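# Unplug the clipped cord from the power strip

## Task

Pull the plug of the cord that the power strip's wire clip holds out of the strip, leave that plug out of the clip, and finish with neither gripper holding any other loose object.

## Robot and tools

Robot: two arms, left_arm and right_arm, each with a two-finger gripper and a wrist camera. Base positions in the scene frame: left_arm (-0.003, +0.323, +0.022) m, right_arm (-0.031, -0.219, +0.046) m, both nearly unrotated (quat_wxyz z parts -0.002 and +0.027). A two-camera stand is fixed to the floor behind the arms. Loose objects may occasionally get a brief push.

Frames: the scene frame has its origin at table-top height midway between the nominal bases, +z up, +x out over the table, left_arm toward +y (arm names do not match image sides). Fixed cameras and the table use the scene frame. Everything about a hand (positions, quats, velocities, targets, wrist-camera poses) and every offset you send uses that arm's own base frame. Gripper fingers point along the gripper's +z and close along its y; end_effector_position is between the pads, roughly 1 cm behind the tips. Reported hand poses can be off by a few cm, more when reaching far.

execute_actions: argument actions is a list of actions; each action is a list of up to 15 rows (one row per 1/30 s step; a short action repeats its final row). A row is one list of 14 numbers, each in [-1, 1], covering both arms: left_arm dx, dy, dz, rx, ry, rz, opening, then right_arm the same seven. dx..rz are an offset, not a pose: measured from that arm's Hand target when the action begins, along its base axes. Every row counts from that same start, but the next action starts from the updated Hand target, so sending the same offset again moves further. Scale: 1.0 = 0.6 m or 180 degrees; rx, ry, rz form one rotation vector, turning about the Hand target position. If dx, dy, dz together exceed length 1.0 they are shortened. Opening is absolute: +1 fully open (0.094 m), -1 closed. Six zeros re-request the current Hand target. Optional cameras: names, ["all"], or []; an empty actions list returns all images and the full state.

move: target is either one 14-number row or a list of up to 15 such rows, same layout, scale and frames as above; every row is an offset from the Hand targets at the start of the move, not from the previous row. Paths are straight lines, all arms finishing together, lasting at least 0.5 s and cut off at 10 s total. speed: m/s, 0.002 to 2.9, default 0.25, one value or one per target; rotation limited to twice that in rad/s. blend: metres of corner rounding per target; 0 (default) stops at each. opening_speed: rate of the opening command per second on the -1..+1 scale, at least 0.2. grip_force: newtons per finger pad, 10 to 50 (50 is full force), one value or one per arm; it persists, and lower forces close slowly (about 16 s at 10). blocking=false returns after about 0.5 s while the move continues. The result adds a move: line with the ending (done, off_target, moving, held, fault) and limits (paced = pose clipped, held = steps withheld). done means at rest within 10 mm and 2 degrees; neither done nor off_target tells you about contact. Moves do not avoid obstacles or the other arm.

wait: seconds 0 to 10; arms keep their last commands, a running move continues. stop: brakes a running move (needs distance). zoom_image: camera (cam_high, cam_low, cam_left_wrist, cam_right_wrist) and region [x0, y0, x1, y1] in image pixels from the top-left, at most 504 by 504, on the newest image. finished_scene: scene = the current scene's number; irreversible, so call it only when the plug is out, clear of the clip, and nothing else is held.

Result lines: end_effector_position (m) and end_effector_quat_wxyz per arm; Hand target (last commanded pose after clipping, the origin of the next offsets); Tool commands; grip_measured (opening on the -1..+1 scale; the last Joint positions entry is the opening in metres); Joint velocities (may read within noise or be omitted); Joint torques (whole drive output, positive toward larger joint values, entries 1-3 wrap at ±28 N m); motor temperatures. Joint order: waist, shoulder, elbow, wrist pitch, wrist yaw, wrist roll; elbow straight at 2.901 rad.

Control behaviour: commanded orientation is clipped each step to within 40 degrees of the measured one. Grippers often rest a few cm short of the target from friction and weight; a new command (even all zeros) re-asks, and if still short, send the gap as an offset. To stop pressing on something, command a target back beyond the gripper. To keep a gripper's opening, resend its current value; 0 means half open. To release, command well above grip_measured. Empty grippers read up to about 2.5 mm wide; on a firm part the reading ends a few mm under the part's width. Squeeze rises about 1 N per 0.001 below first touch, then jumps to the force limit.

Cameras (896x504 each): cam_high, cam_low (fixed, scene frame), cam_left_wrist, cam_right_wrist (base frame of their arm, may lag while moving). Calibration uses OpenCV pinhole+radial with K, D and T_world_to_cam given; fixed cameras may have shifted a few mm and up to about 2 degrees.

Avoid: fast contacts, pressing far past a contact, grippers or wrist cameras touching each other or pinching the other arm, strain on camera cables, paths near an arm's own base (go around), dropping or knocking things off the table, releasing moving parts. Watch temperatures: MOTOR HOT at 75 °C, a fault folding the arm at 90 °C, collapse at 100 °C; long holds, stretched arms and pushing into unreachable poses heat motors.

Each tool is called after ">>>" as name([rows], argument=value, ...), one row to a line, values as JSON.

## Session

>>> execute_actions(actions=[])

Scene clock: 0.00 s.
left_arm: end_effector_position=(+0.3968, +0.0230, +0.1192) grip_measured=+1.000 end_effector_quat_wxyz=(+0.615, -0.062, +0.786, +0.024) | right_arm: end_effector_position=(+0.4038, -0.0126, +0.1210) grip_measured=+1.000 end_effector_quat_wxyz=(+0.606, +0.038, +0.795, +0.015)
Joint positions: left_arm=[0.008 1.509 0.34 0.922 -0.105 -0.066 0.094] | right_arm=[-0.042 1.5 0.381 0.85 -0.018 0.068 0.094]
Joint velocities: within noise
Joint torques (N m): no reading
Motor temperatures (°C): left_arm=[15 14 26 18 17 17 17] | right_arm=[17 17 19 17 16 14 18]
Heat: left arm: 26 °C; right arm: 19 °C.
Hand target: left_arm +0.3977, +0.0232, +0.1216; +0.617, -0.062, +0.784, +0.024 | right_arm +0.4072, -0.0128, +0.1326; +0.619, +0.037, +0.784, +0.015
Tool commands: left_gripper/opening=+1.0 right_gripper/opening=+1.0
camera_calibration:
cam_left_wrist: T_world_to_cam=[[0.108467, -0.993967, 0.0162423, -0.0208061], [-0.627841, -0.0811628, -0.774098, 0.380938], [0.770747, 0.0737665, -0.632857, -0.143016], [0, 0, 0, 1]] pos_world=[0.351654, 0.0207872, 0.204713]
cam_right_wrist: T_world_to_cam=[[-0.0236939, -0.996091, -0.0851016, 0.0100209], [-0.65002, 0.0800249, -0.755691, 0.392204], [0.759547, 0.0374125, -0.649375, -0.135233], [0, 0, 0, 1]] pos_world=[0.357894, -0.016345, 0.209421]

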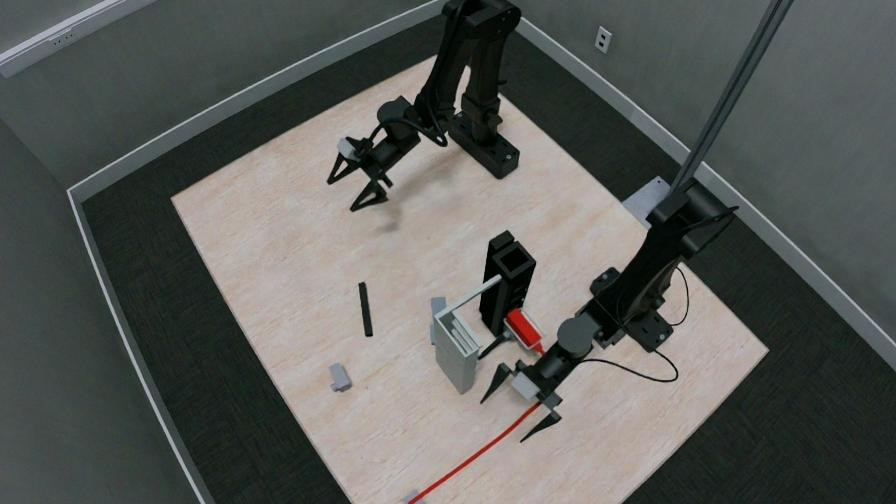

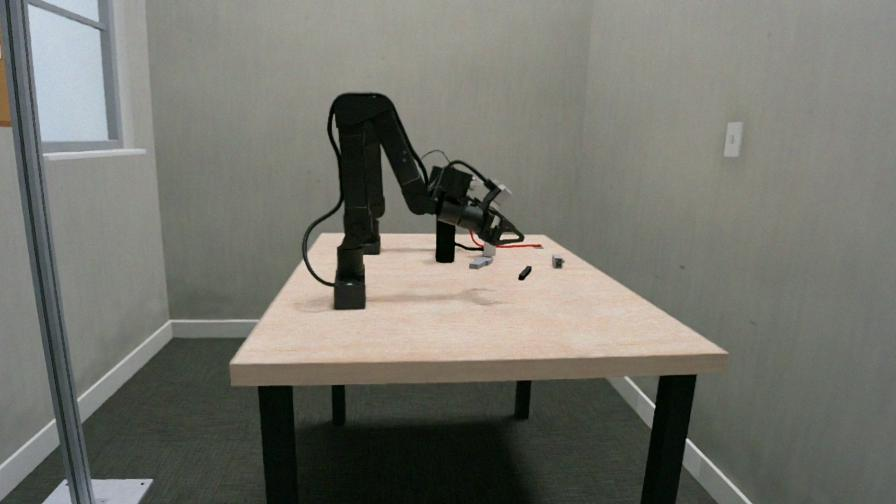

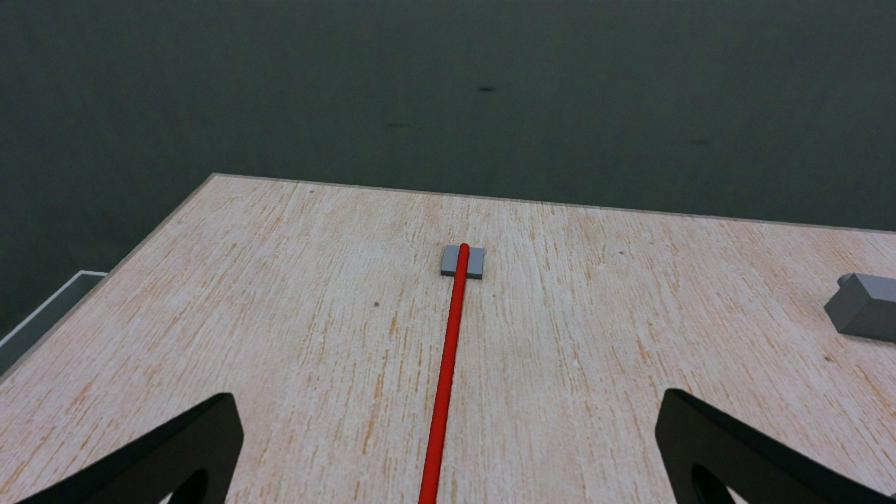

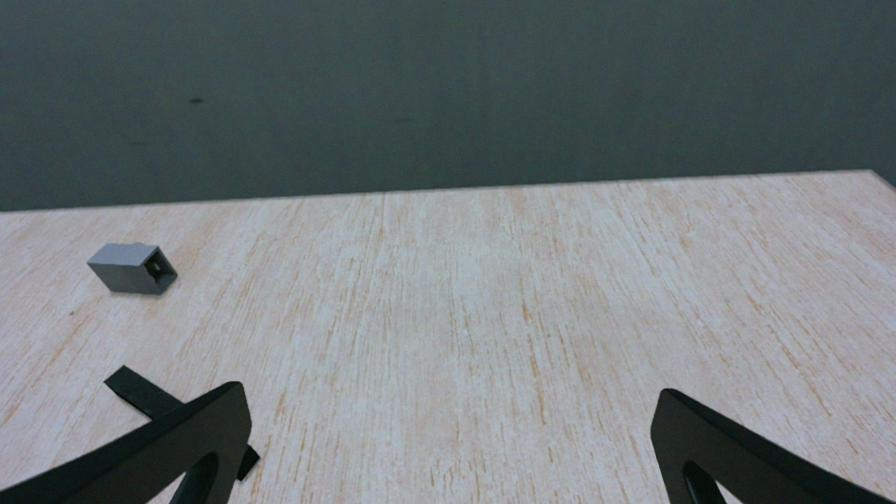

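>>> zoom_image(camera="cam_high", region=[410, 220, 610, 420])

>>> zoom_image(camera="cam_low", region=[400, 180, 600, 290])

Scaled by 2.520.

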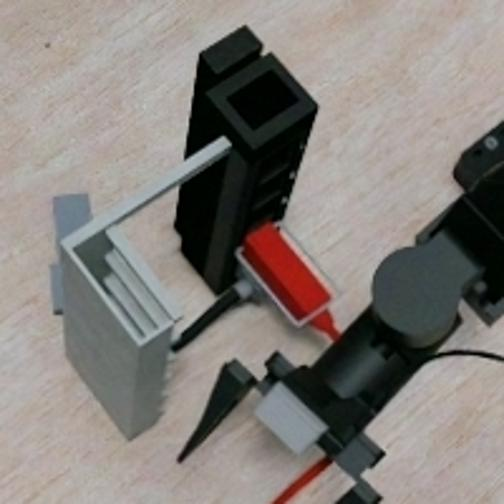

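Scaled by 2.520.

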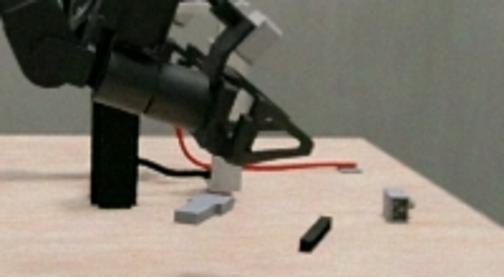

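>>> move([
  [-0.05,0,0.233,0,0,0,1,0,0,0,0,0,0,1],
  [-0.2295,-0.072,0.2473,-0.427,0.3451,0.3712,1,0,0,0,0,0,0,1],
], speed=0.35, blend=[0.06,0], cameras=["cam_left_wrist","cam_high"])

Scene clock: 84.03 s.
left_arm: end_effector_position=(+0.2688, -0.0195, +0.2711) grip_measured=+1.000 end_effector_quat_wxyz=(-0.021, +0.740, -0.643, +0.198) | right_arm: end_effector_position=(+0.4038, -0.0126, +0.1210) grip_measured=+1.000 end_effector_quat_wxyz=(+0.606, +0.038, +0.795, +0.015)
Joint positions: left_arm=[0.094 1.388 1.67 -1.54 0.257 -1.658 0.094] | right_arm=[-0.042 1.5 0.381 0.85 -0.018 0.068 0.094]
Joint torques (N m): left_arm=[0.58 -5.96 5.22 0.58 0.21 -0.08] | right_arm=[0.01 -5.64 5.71 2.35 0 -0.04]
Motor temperatures (°C): left_arm=[15 15 27 25 17 17 17] | right_arm=[17 18 20 22 16 14 18]
Heat: left arm: 27 °C; right arm: 22 °C.
Hand target: left_arm +0.2601, -0.0200, +0.2701; +0.086, +0.743, -0.657, +0.098 | right_arm +0.4072, -0.0128, +0.1326; +0.619, +0.037, +0.784, +0.015
Off the commanded pose: left_arm 0.009 m, 17 deg | right_arm 0.012 m, 2 deg.
joint sent to its limit (left arm) — joint 4 (wrist pitch), lower limit. The joint targets are off in orientation, not in position.
move: off_target (left_arm, right_arm)
camera_calibration:
cam_left_wrist: T_world_to_cam=[[0.941035, 0.150846, 0.302817, -0.330801], [-0.0769189, -0.776249, 0.625717, -0.126473], [0.329448, -0.612114, -0.718875, 0.183463], [0, 0, 0, 1]] pos_world=[0.241126, 0.0640259, 0.311195]
Images, in order (width x height): cam_high 896x504, cam_left_wrist 896x504.

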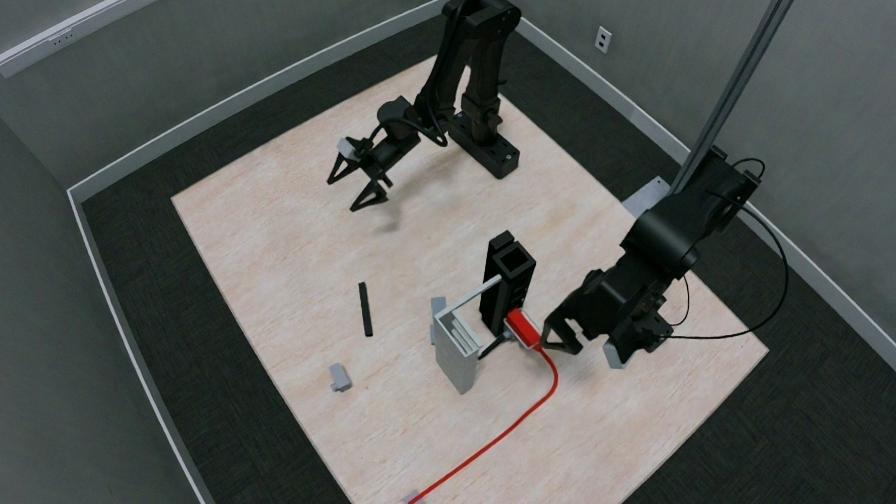

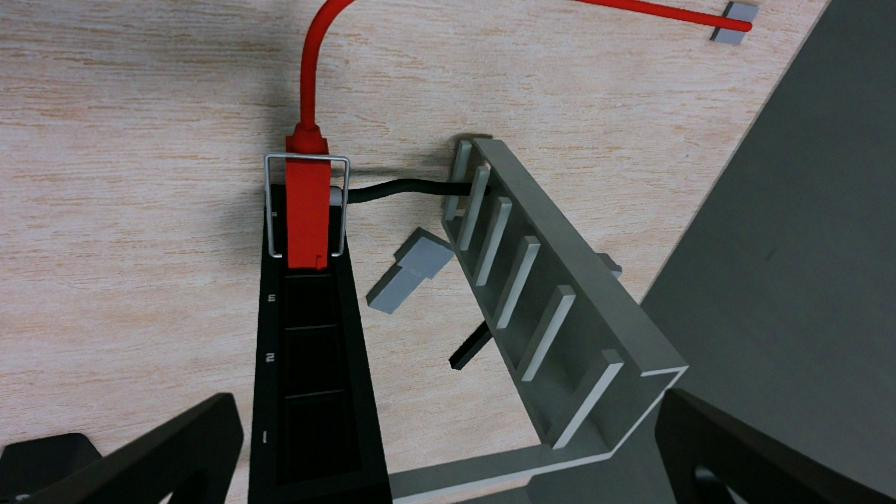

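>>> zoom_image(camera="cam_left_wrist", region=[220, 100, 420, 300])

Scaled by 2.520.

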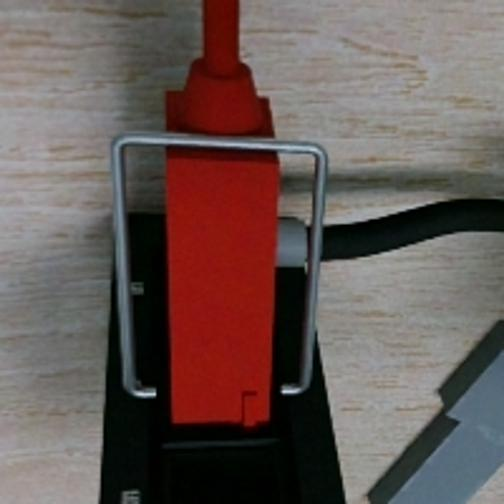

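>>> move([
  [0,0,0.05,0,0,0,0.06,-0.15,0.15,0.28,0,0,0,-0.468],
  [0,0,0.05,0,0,0,0.06,-0.362,0.671,0.112,-0.4926,-0.2083,0.2807,-0.468],
], speed=0.4, blend=[0.08,0], cameras=["cam_left_wrist","cam_right_wrist"])

Scene clock: 265.53 s.
left_arm: end_effector_position=(+0.2646, -0.0206, +0.2904) grip_measured=+0.062 end_effector_quat_wxyz=(-0.041, +0.741, -0.632, +0.224) | right_arm: end_effector_position=(+0.1903, +0.3807, +0.1857) grip_measured=-0.467 end_effector_quat_wxyz=(-0.585, +0.699, -0.308, +0.273)
Joint positions: left_arm=[0.094 1.346 1.7 -1.541 0.26 -1.686 0.05] | right_arm=[1.356 1.492 0.607 0.678 0.627 -1.469 0.025]
Joint torques (N m): left_arm=[0.75 -5.04 8.8 0.76 0.28 -0.09] | right_arm=[0.16 -5.26 8.77 2.18 -0.02 -0.09]
Motor temperatures (°C): left_arm=[15 15 26 20 16 17 17] | right_arm=[17 17 20 25 16 14 17]
Heat: left arm: 26 °C; right arm: 25 °C.
Hand target: left_arm +0.2600, -0.0201, +0.3001; +0.087, +0.743, -0.657, +0.099 | right_arm +0.1901, +0.3898, +0.1997; -0.599, +0.689, -0.308, +0.267
Off the commanded pose: left_arm 0.011 m, 21 deg | right_arm 0.017 m, 2 deg.
joint sent to its limit (left arm) — joint 4 (wrist pitch), lower limit. The joint targets are off in orientation, not in position.
move: off_target (left_arm, right_arm)
camera_calibration:
cam_left_wrist: T_world_to_cam=[[0.915517, 0.176168, 0.361655, -0.342334], [-0.0981505, -0.774023, 0.625504, -0.13389], [0.390123, -0.608156, -0.69134, 0.17406], [0, 0, 0, 1]] pos_world=[0.232366, 0.0625303, 0.32789]
cam_right_wrist: T_world_to_cam=[[0.133552, 0.132407, 0.982157, -0.255483], [0.280696, -0.955507, 0.0906453, 0.330842], [0.95046, 0.263582, -0.164775, -0.158172], [0, 0, 0, 1]] pos_world=[0.0915898, 0.391641, 0.194872]
Images, in order (width x height): cam_left_wrist 896x504, cam_right_wrist 896x504.

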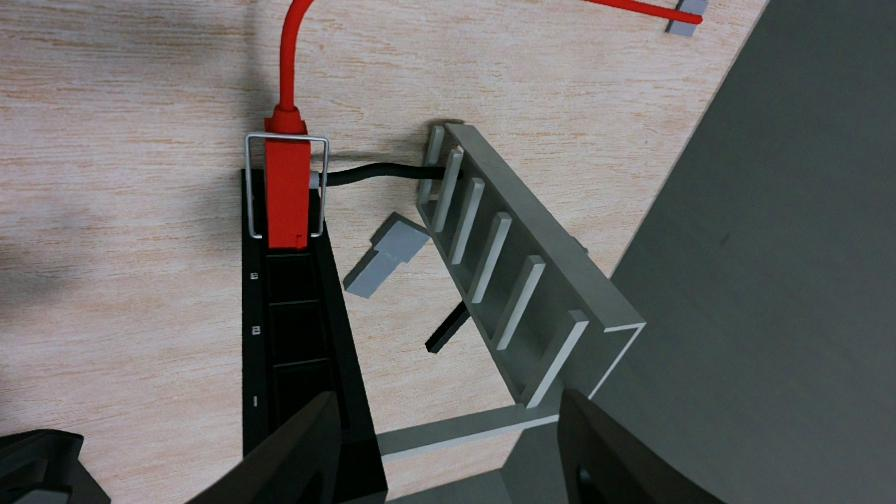

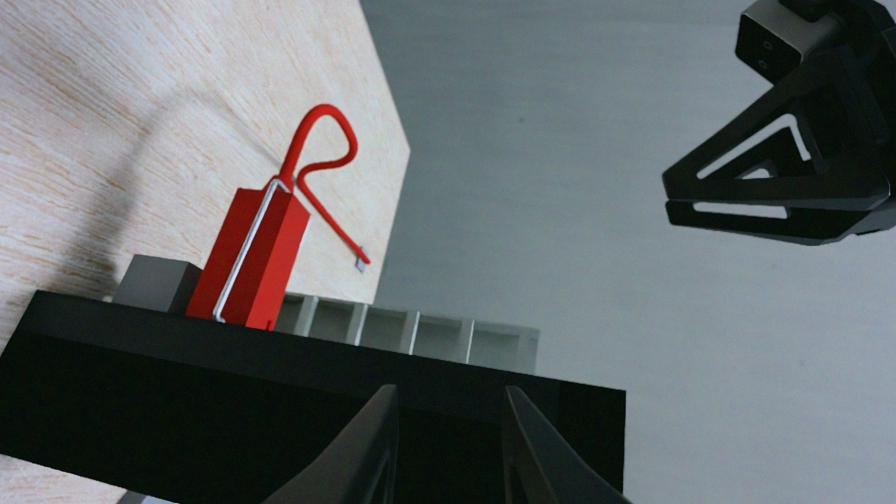

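>>> zoom_image(camera="cam_right_wrist", region=[120, 80, 420, 380])

Scaled by 1.680.

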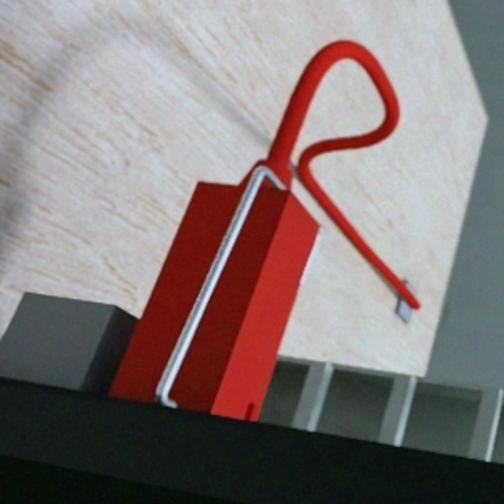

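>>> move(target=[0,0,0,0,0,0,0.06,0.102,0.085,-0.183,0,0,0,-0.468], speed=0.2, cameras=["cam_left_wrist","cam_right_wrist"])

Scene clock: 288.90 s.
left_arm: end_effector_position=(+0.2646, -0.0206, +0.2904) grip_measured=+0.062 end_effector_quat_wxyz=(-0.041, +0.741, -0.632, +0.224) | right_arm: end_effector_position=(+0.2478, +0.4327, +0.0779) grip_measured=-0.467 end_effector_quat_wxyz=(-0.580, +0.704, -0.307, +0.270)
Joint positions: left_arm=[0.094 1.346 1.7 -1.541 0.26 -1.686 0.05] | right_arm=[1.218 2.085 0.755 1.124 0.486 -1.498 0.025]
Joint torques (N m): left_arm=[0.73 -5.19 8.8 0.76 0.27 -0.09] | right_arm=[-0.27 -8.65 6.22 2.45 -0.05 -0.04]
Heat: left arm: 27 °C; right arm: 25 °C.
Hand target: left_arm +0.2600, -0.0201, +0.3001; +0.087, +0.743, -0.657, +0.099 | right_arm +0.2514, +0.4408, +0.0900; -0.599, +0.689, -0.308, +0.267
Off the commanded pose: left_arm 0.011 m, 21 deg | right_arm 0.015 m, 3 deg.
joint sent to its limit (left arm) — joint 4 (wrist pitch), lower limit. The joint targets are off in orientation, not in position.
move: off_target (left_arm, right_arm)
camera_calibration:
cam_left_wrist: T_world_to_cam=[[0.915517, 0.176168, 0.361655, -0.342334], [-0.0981505, -0.774023, 0.625504, -0.13389], [0.390123, -0.608156, -0.69134, 0.17406], [0, 0, 0, 1]] pos_world=[0.232366, 0.0625303, 0.32789]
cam_right_wrist: T_world_to_cam=[[0.141407, 0.144885, 0.979292, -0.171282], [0.28675, -0.952818, 0.099562, 0.370799], [0.947512, 0.266733, -0.176281, -0.244109], [0, 0, 0, 1]] pos_world=[0.14919, 0.443232, 0.0877855]
Images, in order (width x height): cam_left_wrist 896x504, cam_right_wrist 896x504.

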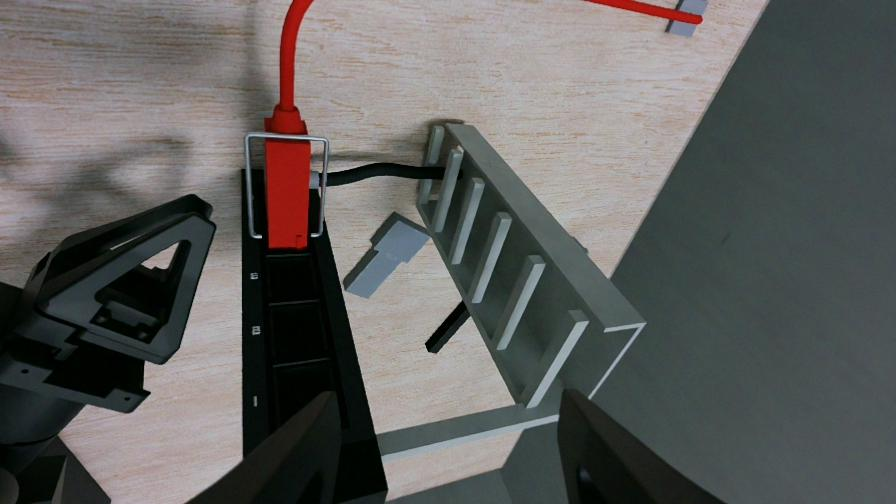

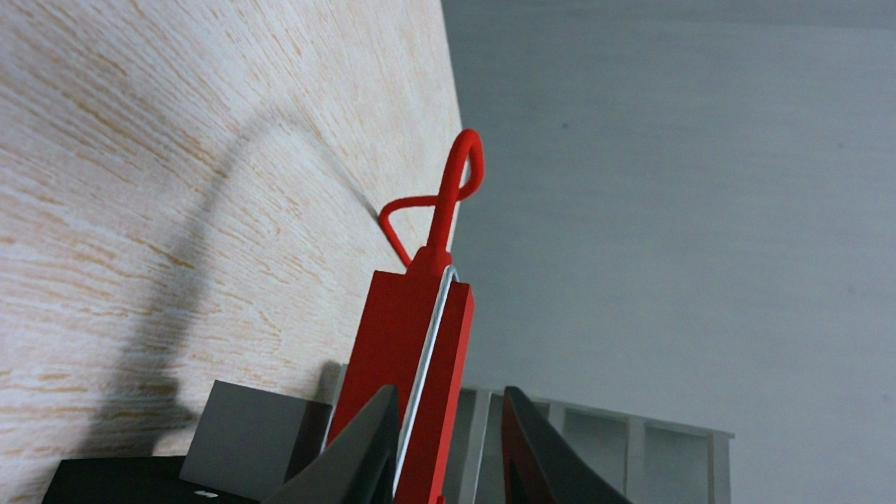

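>>> move(target=[0,0,0,0,0,0,0.06,0.0492,0.0434,-0.012,0,0,0,-0.468], speed=0.12, cameras=["cam_left_wrist","cam_right_wrist"])

Scene clock: 306.97 s.
left_arm: end_effector_position=(+0.2646, -0.0206, +0.2904) grip_measured=+0.062 end_effector_quat_wxyz=(-0.041, +0.741, -0.632, +0.224) | right_arm: end_effector_position=(+0.2767, +0.4621, +0.0820) grip_measured=-0.467 end_effector_quat_wxyz=(-0.597, +0.690, -0.308, +0.269)
Joint positions: left_arm=[0.094 1.346 1.7 -1.541 0.26 -1.686 0.05] | right_arm=[1.172 2.184 0.917 1.109 0.438 -1.507 0.025]
Joint torques (N m): left_arm=[0.73 -5.07 8.8 0.73 0.27 -0.06] | right_arm=[-0.58 -9.36 6.48 2.11 -0.09 0.01]
Heat: left arm: 27 °C; right arm: 25 °C.
Hand target: left_arm +0.2600, -0.0201, +0.3001; +0.087, +0.743, -0.657, +0.099 | right_arm +0.2808, +0.4669, +0.0827; -0.599, +0.689, -0.307, +0.267
Off the commanded pose: left_arm 0.011 m, 21 deg | right_arm 0.006 m, 0 deg.
joint sent to its limit (left arm) — joint 4 (wrist pitch), lower limit. The joint targets are off in orientation, not in position.
move: off_target (left_arm)
camera_calibration:
cam_left_wrist: T_world_to_cam=[[0.915517, 0.176168, 0.361655, -0.342334], [-0.0981505, -0.774023, 0.625504, -0.13389], [0.390123, -0.608156, -0.69134, 0.17406], [0, 0, 0, 1]] pos_world=[0.232366, 0.0625303, 0.32789]
cam_right_wrist: T_world_to_cam=[[0.126048, 0.104477, 0.986507, -0.161372], [0.287192, -0.955698, 0.064519, 0.394172], [0.949543, 0.275184, -0.150469, -0.285141], [0, 0, 0, 1]] pos_world=[0.177892, 0.472035, 0.0908584]
Images, in order (width x height): cam_left_wrist 896x504, cam_right_wrist 896x504.

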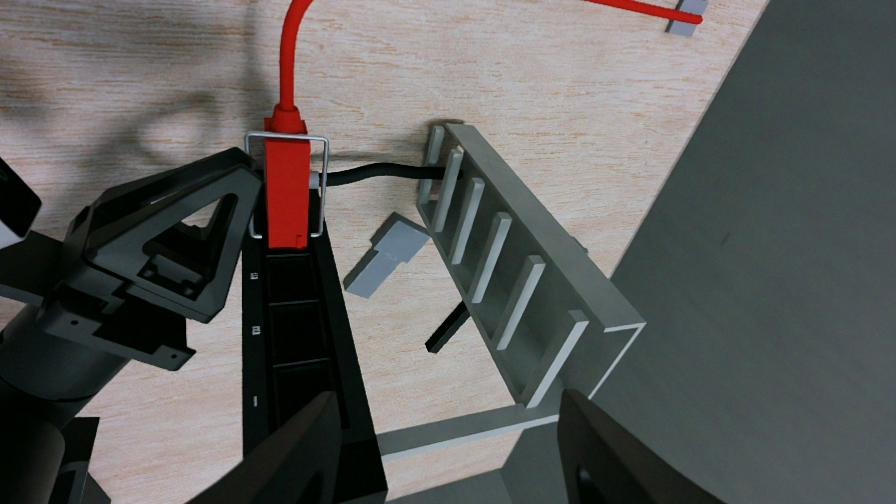

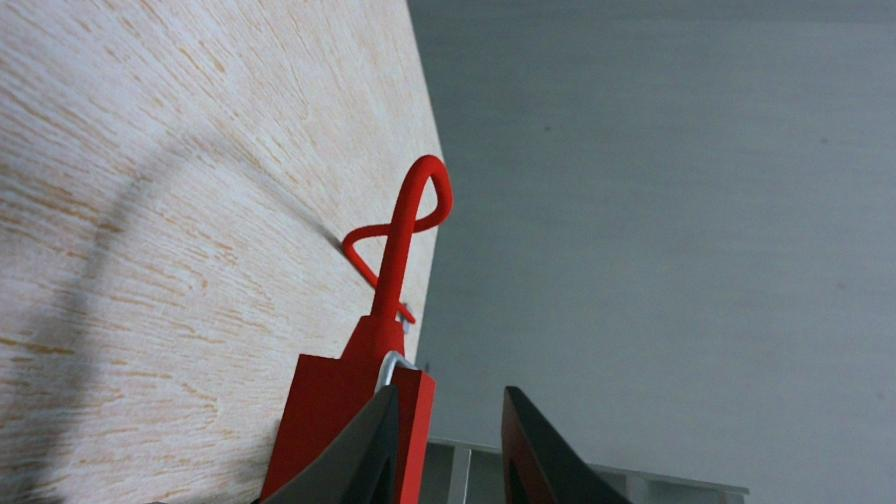

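>>> zoom_image(camera="cam_right_wrist", region=[240, 300, 540, 504])

>>> zoom_image(camera="cam_left_wrist", region=[180, 90, 380, 290])

Scaled by 1.680.

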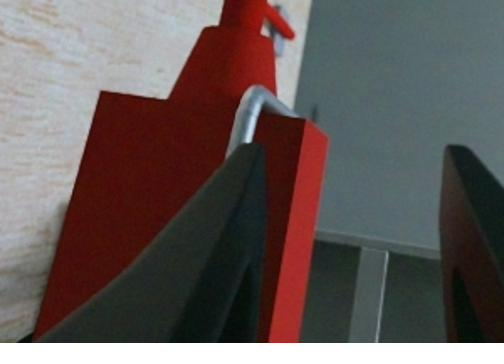

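Scaled by 2.520.

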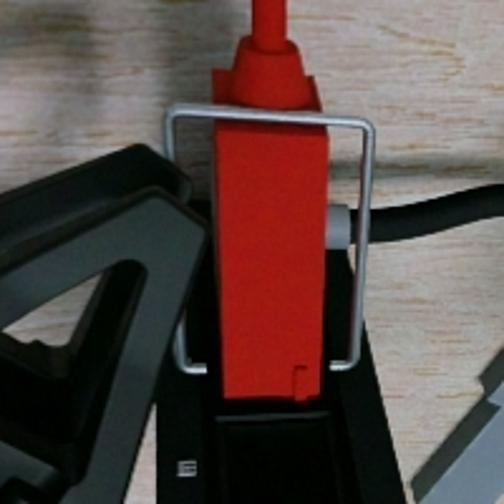

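>>> move(target=[0,0,0,0,0,0,0.06,0,0,-0.028,0,0,0,-0.468], speed=0.12, cameras=[])

Scene clock: 337.03 s.
left_arm: end_effector_position=(+0.2646, -0.0206, +0.2904) grip_measured=+0.062 end_effector_quat_wxyz=(-0.041, +0.741, -0.632, +0.224) | right_arm: end_effector_position=(+0.2780, +0.4652, +0.0796) grip_measured=-0.467 end_effector_quat_wxyz=(-0.612, +0.677, -0.307, +0.269)
Joint positions: left_arm=[0.094 1.346 1.7 -1.541 0.26 -1.686 0.05] | right_arm=[1.172 2.23 0.928 1.185 0.438 -1.509 0.025]
Joint torques (N m): left_arm=[0.7 -5.14 8.85 0.76 0.26 -0.06] | right_arm=[-0.58 -8.57 5.42 1.87 -0.08 0.06]
Heat: left arm: 27 °C; right arm: 25 °C.
Hand target: left_arm +0.2600, -0.0201, +0.3001; +0.087, +0.743, -0.657, +0.099 | right_arm +0.2808, +0.4670, +0.0660; -0.599, +0.689, -0.307, +0.267
Off the commanded pose: left_arm 0.011 m, 21 deg | right_arm 0.014 m, 2 deg.
joint sent to its limit (left arm) — joint 4 (wrist pitch), lower limit. The joint targets are off in orientation, not in position.
move: off_target (left_arm, right_arm)
No camera images: "cameras" was empty.

>>> move(target=[0,0,0,0,0,0,0.06,0,0,-0.02,0,0,0,-0.468], speed=0.12, cameras=["cam_right_wrist"])

Scene clock: 340.87 s.
left_arm: end_effector_position=(+0.2646, -0.0206, +0.2904) grip_measured=+0.062 end_effector_quat_wxyz=(-0.041, +0.741, -0.632, +0.224) | right_arm: end_effector_position=(+0.2781, +0.4655, +0.0786) grip_measured=-0.467 end_effector_quat_wxyz=(+0.625, -0.665, +0.306, -0.269)
Joint positions: left_arm=[0.094 1.346 1.7 -1.541 0.26 -1.686 0.05] | right_arm=[1.172 2.264 0.928 1.256 0.438 -1.511 0.025]
Joint torques (N m): left_arm=[0.76 -5.03 8.94 0.74 0.23 -0.06] | right_arm=[-0.31 -8.03 5.04 1.55 -0.09 0]
Heat: left arm: 27 °C; right arm: 25 °C.
Hand target: left_arm +0.2600, -0.0201, +0.3001; +0.087, +0.743, -0.657, +0.099 | right_arm +0.2808, +0.4670, +0.0541; +0.600, -0.689, +0.307, -0.267
Off the commanded pose: left_arm 0.011 m, 21 deg | right_arm 0.025 m, 4 deg.
joint sent to its limit (left arm) — joint 4 (wrist pitch), lower limit. The joint targets are off in orientation, not in position.
move: off_target (left_arm, right_arm)
camera_calibration:
cam_right_wrist: T_world_to_cam=[[0.0933943, 0.0374724, 0.994924, -0.118894], [0.286758, -0.957959, 0.00916189, 0.402748], [0.95344, 0.284447, -0.100213, -0.297329], [0, 0, 0, 1]] pos_world=[0.179098, 0.474846, 0.0848047]
Images, in order (width x height): cam_right_wrist 896x504.

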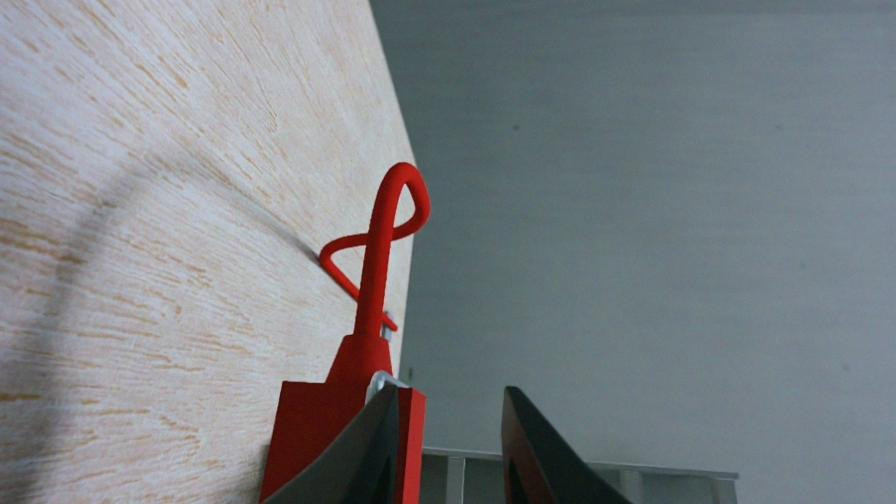

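>>> zoom_image(camera="cam_right_wrist", region=[300, 320, 480, 440])

Scaled by 2.800.

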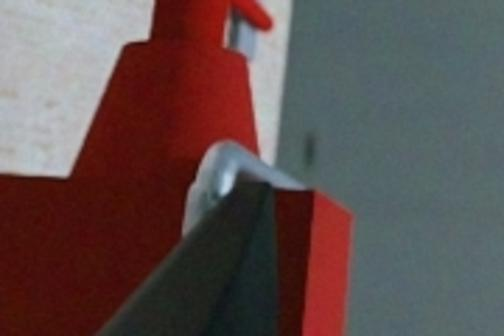

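>>> move([
  [0,0,0,0,0,0,0.06,-0.0352,-0.0302,0.0408,0,0,0,-0.468],
  [0,0,0,0,0,0,0.06,-0.0352,-0.0302,0.0098,0,0,0,-0.468],
], speed=0.12, cameras=["cam_right_wrist"])

Scene clock: 358.17 s.
left_arm: end_effector_position=(+0.2646, -0.0206, +0.2904) grip_measured=+0.062 end_effector_quat_wxyz=(-0.041, +0.741, -0.632, +0.224) | right_arm: end_effector_position=(+0.2615, +0.4483, +0.0586) grip_measured=-0.467 end_effector_quat_wxyz=(-0.591, +0.696, -0.304, +0.271)
Joint positions: left_arm=[0.094 1.346 1.7 -1.541 0.26 -1.686 0.05] | right_arm=[1.196 2.223 0.838 1.212 0.46 -1.511 0.025]
Joint torques (N m): left_arm=[0.75 -5.07 8.91 0.74 0.27 -0.08] | right_arm=[0.25 -9.31 3.19 2.47 0.09 0.11]
Heat: left arm: 27 °C; right arm: 24 °C.
Hand target: left_arm +0.2600, -0.0201, +0.3001; +0.087, +0.743, -0.657, +0.099 | right_arm +0.2598, +0.4488, +0.0599; -0.599, +0.689, -0.308, +0.267
Off the commanded pose: left_arm 0.011 m, 21 deg | right_arm 0.002 m, 1 deg.
joint sent to its limit (left arm) — joint 4 (wrist pitch), lower limit. The joint targets are off in orientation, not in position.
move: off_target (left_arm)
camera_calibration:
cam_right_wrist: T_world_to_cam=[[0.125456, 0.124154, 0.9843, -0.143396], [0.29026, -0.95332, 0.0832507, 0.383928], [0.948689, 0.275259, -0.155636, -0.269996], [0, 0, 0, 1]] pos_world=[0.162692, 0.458128, 0.0671614]
Images, in order (width x height): cam_right_wrist 896x504.

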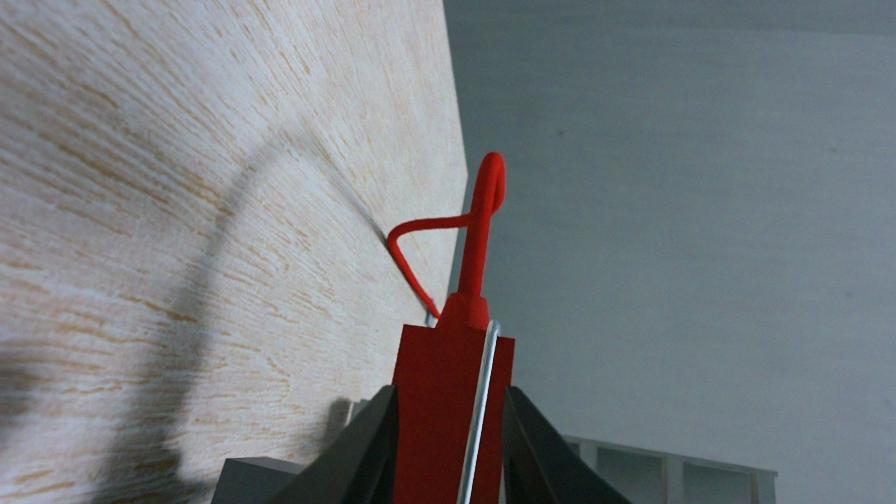

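>>> move(target=[0,0,0,0,0,0,0.06,0.0357,0.0242,0.0078,0,0,0,-0.468], speed=0.1, cameras=["cam_right_wrist"])

Scene clock: 367.67 s.
left_arm: end_effector_position=(+0.2646, -0.0206, +0.2904) grip_measured=+0.062 end_effector_quat_wxyz=(-0.041, +0.741, -0.632, +0.224) | right_arm: end_effector_position=(+0.2785, +0.4575, +0.0619) grip_measured=-0.467 end_effector_quat_wxyz=(-0.593, +0.694, -0.307, +0.270)
Joint positions: left_arm=[0.094 1.346 1.7 -1.541 0.26 -1.686 0.05] | right_arm=[1.164 2.242 0.906 1.169 0.433 -1.511 0.025]
Joint torques (N m): left_arm=[0.81 -5 8.9 0.74 0.26 -0.04] | right_arm=[-0.23 -9.44 6.04 2.19 -0.03 0.03]
Heat: left arm: 27 °C; right arm: 25 °C.
Hand target: left_arm +0.2600, -0.0201, +0.3001; +0.087, +0.743, -0.657, +0.099 | right_arm +0.2812, +0.4633, +0.0645; -0.599, +0.689, -0.307, +0.267
Off the commanded pose: left_arm 0.011 m, 21 deg | right_arm 0.007 m, 1 deg.
joint sent to its limit (left arm) — joint 4 (wrist pitch), lower limit. The joint targets are off in orientation, not in position.
move: off_target (left_arm)
camera_calibration:
cam_right_wrist: T_world_to_cam=[[0.127927, 0.116172, 0.984956, -0.147023], [0.285306, -0.955447, 0.0756361, 0.390278], [0.949861, 0.271338, -0.155372, -0.286602], [0, 0, 0, 1]] pos_world=[0.179691, 0.467736, 0.0707626]
Images, in order (width x height): cam_right_wrist 896x504.

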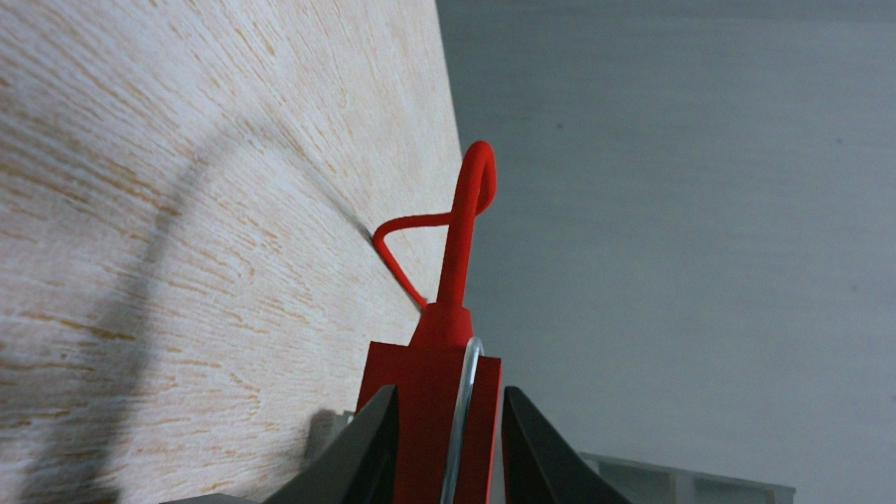

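>>> move([
  [0,0,0,0,0,0,0.06,0.0033,0.0067,0.03,0,0,0,-0.468],
  [0,0,0,0,0,0,0.06,0.0023,0.0012,0.0567,0,0,0,-0.468],
  [0,0,0,0,0,0,0.06,-0.0005,-0.0147,0.085,0,0,0,-0.468],
  [0,0,0,0,0,0,0.06,-0.0048,-0.0393,0.1058,0,0,0,-0.468],
  [0,0,0,0,0,0,0.06,-0.0075,-0.054,0.1127,0,0,0,-0.468],
], speed=0.07, blend=[0.008,0.008,0.008,0.008,0], cameras=["cam_left_wrist","cam_right_wrist"])

Scene clock: 403.40 s.
left_arm: end_effector_position=(+0.2646, -0.0206, +0.2904) grip_measured=+0.062 end_effector_quat_wxyz=(-0.041, +0.741, -0.632, +0.224) | right_arm: end_effector_position=(+0.2746, +0.4348, +0.1155) grip_measured=-0.467 end_effector_quat_wxyz=(-0.587, +0.702, -0.305, +0.266)
Joint positions: left_arm=[0.094 1.346 1.7 -1.541 0.26 -1.686 0.05] | right_arm=[1.143 1.981 0.817 0.978 0.401 -1.512 0.025]
Joint torques (N m): left_arm=[0.77 -5.16 8.87 0.8 0.27 -0.07] | right_arm=[-0.59 -12.51 3.92 2.28 0 -0.01]
Heat: left arm: 27 °C; right arm: 25 °C.
Hand target: left_arm +0.2600, -0.0201, +0.3001; +0.087, +0.743, -0.657, +0.099 | right_arm +0.2766, +0.4309, +0.1321; -0.599, +0.689, -0.307, +0.267
Off the commanded pose: left_arm 0.011 m, 21 deg | right_arm 0.017 m, 2 deg.
joint sent to its limit (left arm) — joint 4 (wrist pitch), lower limit. The joint targets are off in orientation, not in position.
move: off_target (left_arm, right_arm); blend cut to 0.0049 m at target 4
camera_calibration:
cam_left_wrist: T_world_to_cam=[[0.915517, 0.176168, 0.361655, -0.342334], [-0.0981505, -0.774023, 0.625504, -0.13389], [0.390123, -0.608156, -0.69134, 0.17406], [0, 0, 0, 1]] pos_world=[0.232366, 0.0625303, 0.32789]
cam_right_wrist: T_world_to_cam=[[0.13849, 0.133354, 0.981345, -0.206738], [0.296179, -0.951121, 0.0874489, 0.359439], [0.945039, 0.278543, -0.171218, -0.268474], [0, 0, 0, 1]] pos_world=[0.175892, 0.444221, 0.125481]
Images, in order (width x height): cam_left_wrist 896x504, cam_right_wrist 896x504.

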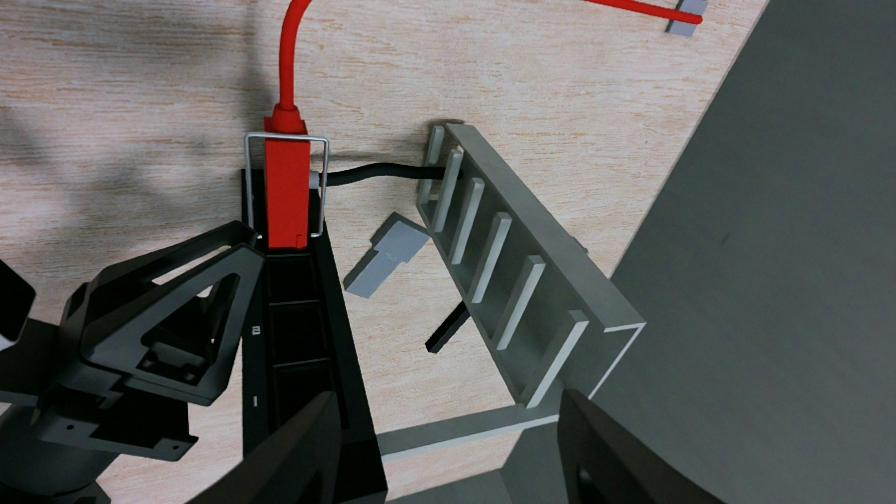

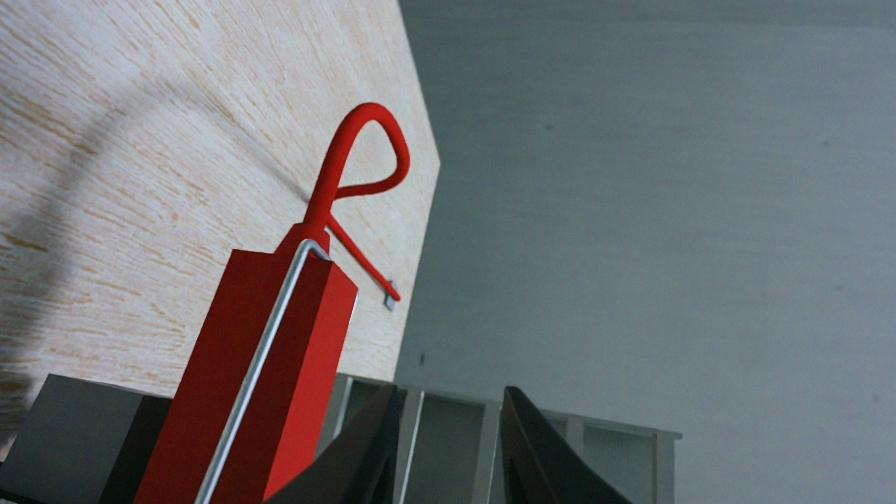

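>>> zoom_image(camera="cam_left_wrist", region=[180, 90, 380, 290])

>>> zoom_image(camera="cam_right_wrist", region=[120, 220, 540, 504])

Scaled by 2.520.

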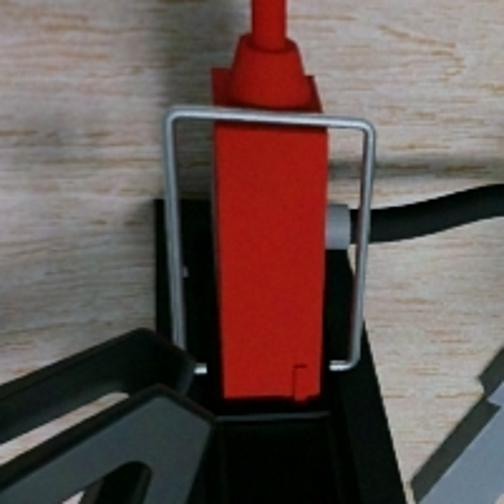

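Scaled by 1.200.

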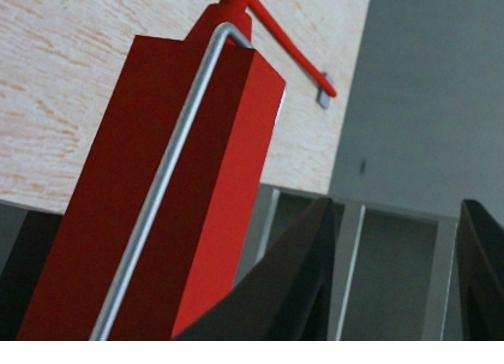

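>>> execute_actions(actions=[], cameras=["cam_left_wrist","cam_right_wrist"])

Scene clock: 433.37 s.
left_arm: end_effector_position=(+0.2646, -0.0206, +0.2904) grip_measured=+0.062 end_effector_quat_wxyz=(-0.041, +0.741, -0.632, +0.224) | right_arm: end_effector_position=(+0.2746, +0.4348, +0.1155) grip_measured=-0.467 end_effector_quat_wxyz=(-0.587, +0.702, -0.305, +0.266)
Joint positions: left_arm=[0.094 1.346 1.7 -1.541 0.26 -1.686 0.05] | right_arm=[1.143 1.981 0.817 0.978 0.401 -1.512 0.025]
Joint velocities: within noise
Joint torques (N m): left_arm=[0.69 -5 8.88 0.73 0.27 -0.09] | right_arm=[-0.66 -12.44 3.92 2.26 -0.01 -0.02]
Motor temperatures (°C): left_arm=[15 15 27 20 16 17 17] | right_arm=[17 21 19 26 16 14 17]
Heat: left arm: 27 °C; right arm: 26 °C.
Hand target: left_arm +0.2600, -0.0201, +0.3001; +0.087, +0.743, -0.657, +0.099 | right_arm +0.2766, +0.4309, +0.1321; -0.599, +0.689, -0.307, +0.267
Tool commands: left_gripper/opening=+0.06 right_gripper/opening=-0.468
Off the commanded pose: left_arm 0.011 m, 21 deg | right_arm 0.017 m, 2 deg.
camera_calibration:
cam_left_wrist: T_world_to_cam=[[0.915517, 0.176168, 0.361655, -0.342334], [-0.0981505, -0.774023, 0.625504, -0.13389], [0.390123, -0.608156, -0.69134, 0.17406], [0, 0, 0, 1]] pos_world=[0.232366, 0.0625303, 0.32789]
cam_right_wrist: T_world_to_cam=[[0.13849, 0.133354, 0.981345, -0.206738], [0.296179, -0.951121, 0.0874489, 0.359439], [0.945039, 0.278543, -0.171218, -0.268474], [0, 0, 0, 1]] pos_world=[0.175892, 0.444221, 0.125481]
Images, in order (width x height): cam_left_wrist 896x504, cam_right_wrist 896x504.

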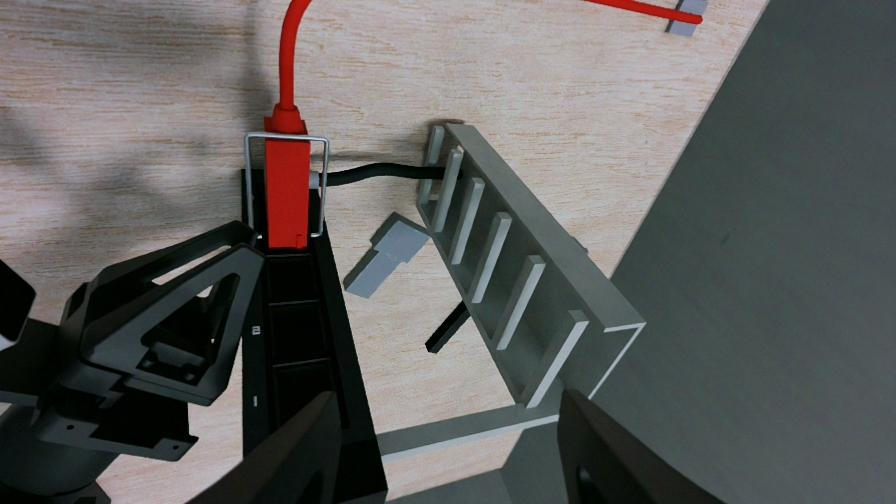

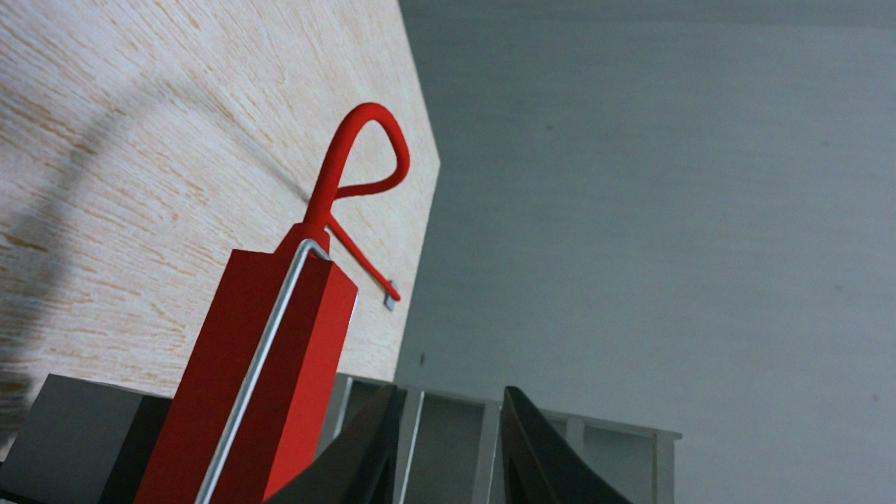

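>>> move([
  [0,0,0,0,0,0,0.06,-0.0543,0.0218,-0.0035,0,0,0,-0.468],
  [0,0,0,0,0,0,0.06,-0.0543,0.0218,-0.1168,0,0,0,-0.468],
], blend=[0.01,0], speed=0.15, cameras=["cam_left_wrist","cam_right_wrist"])

Scene clock: 509.43 s.
left_arm: end_effector_position=(+0.2646, -0.0206, +0.2904) grip_measured=+0.062 end_effector_quat_wxyz=(-0.041, +0.741, -0.632, +0.224) | right_arm: end_effector_position=(+0.2419, +0.4454, +0.0580) grip_measured=-0.467 end_effector_quat_wxyz=(-0.589, +0.700, -0.298, +0.270)
Joint positions: left_arm=[0.094 1.346 1.7 -1.541 0.26 -1.686 0.05] | right_arm=[1.242 2.203 0.793 1.227 0.497 -1.51 0.025]
Joint torques (N m): left_arm=[0.68 -5.01 8.66 0.77 0.27 -0.1] | right_arm=[-0.28 -9.73 3.18 2.5 0.09 0.14]
Heat: left arm: 27 °C; right arm: 27 °C.
Hand target: left_arm +0.2600, -0.0201, +0.3001; +0.087, +0.743, -0.657, +0.099 | right_arm +0.2441, +0.4440, +0.0619; -0.599, +0.689, -0.307, +0.267
Off the commanded pose: left_arm 0.011 m, 21 deg | right_arm 0.005 m, 2 deg.
joint sent to its limit (left arm) — joint 4 (wrist pitch), lower limit. The joint targets are off in orientation, not in position.
move: off_target (left_arm)
camera_calibration:
cam_left_wrist: T_world_to_cam=[[0.915517, 0.176168, 0.361655, -0.342334], [-0.0981505, -0.774023, 0.625504, -0.13389], [0.390123, -0.608156, -0.69134, 0.17406], [0, 0, 0, 1]] pos_world=[0.232366, 0.0625303, 0.32789]
cam_right_wrist: T_world_to_cam=[[0.121643, 0.135114, 0.983335, -0.143935], [0.299189, -0.949605, 0.0934683, 0.382568], [0.946408, 0.282834, -0.155938, -0.253428], [0, 0, 0, 1]] pos_world=[0.142895, 0.454414, 0.0662598]
Images, in order (width x height): cam_left_wrist 896x504, cam_right_wrist 896x504.

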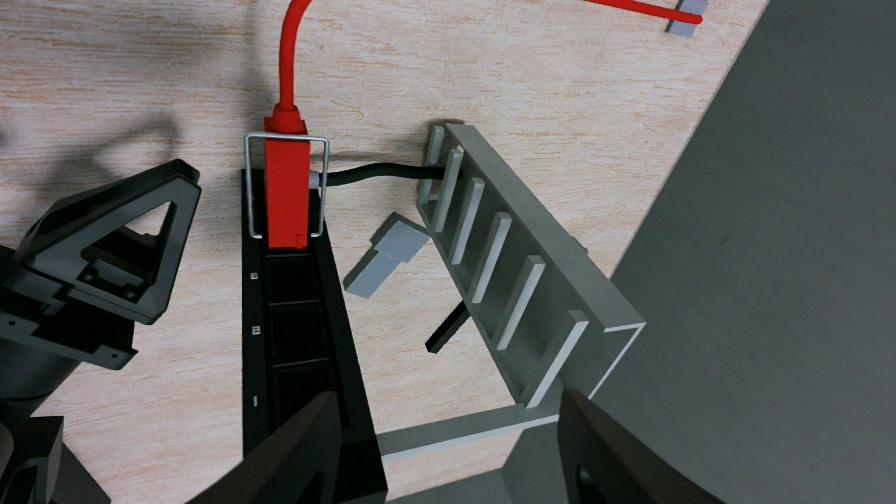

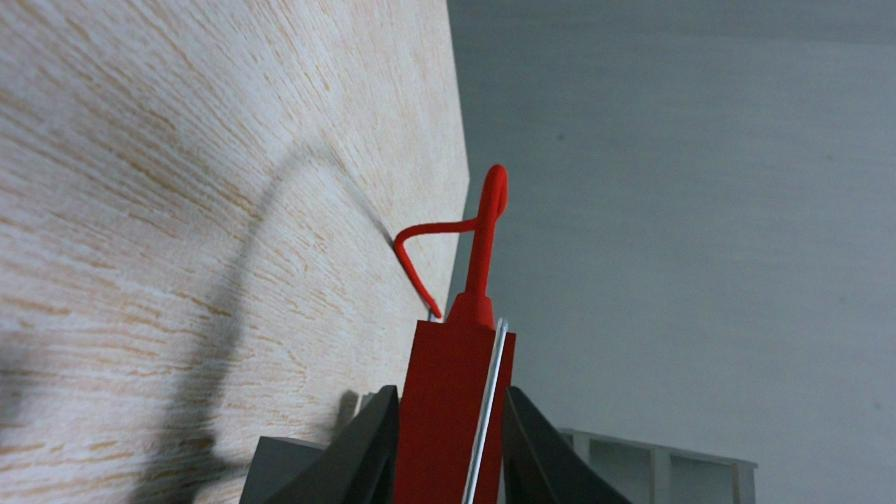

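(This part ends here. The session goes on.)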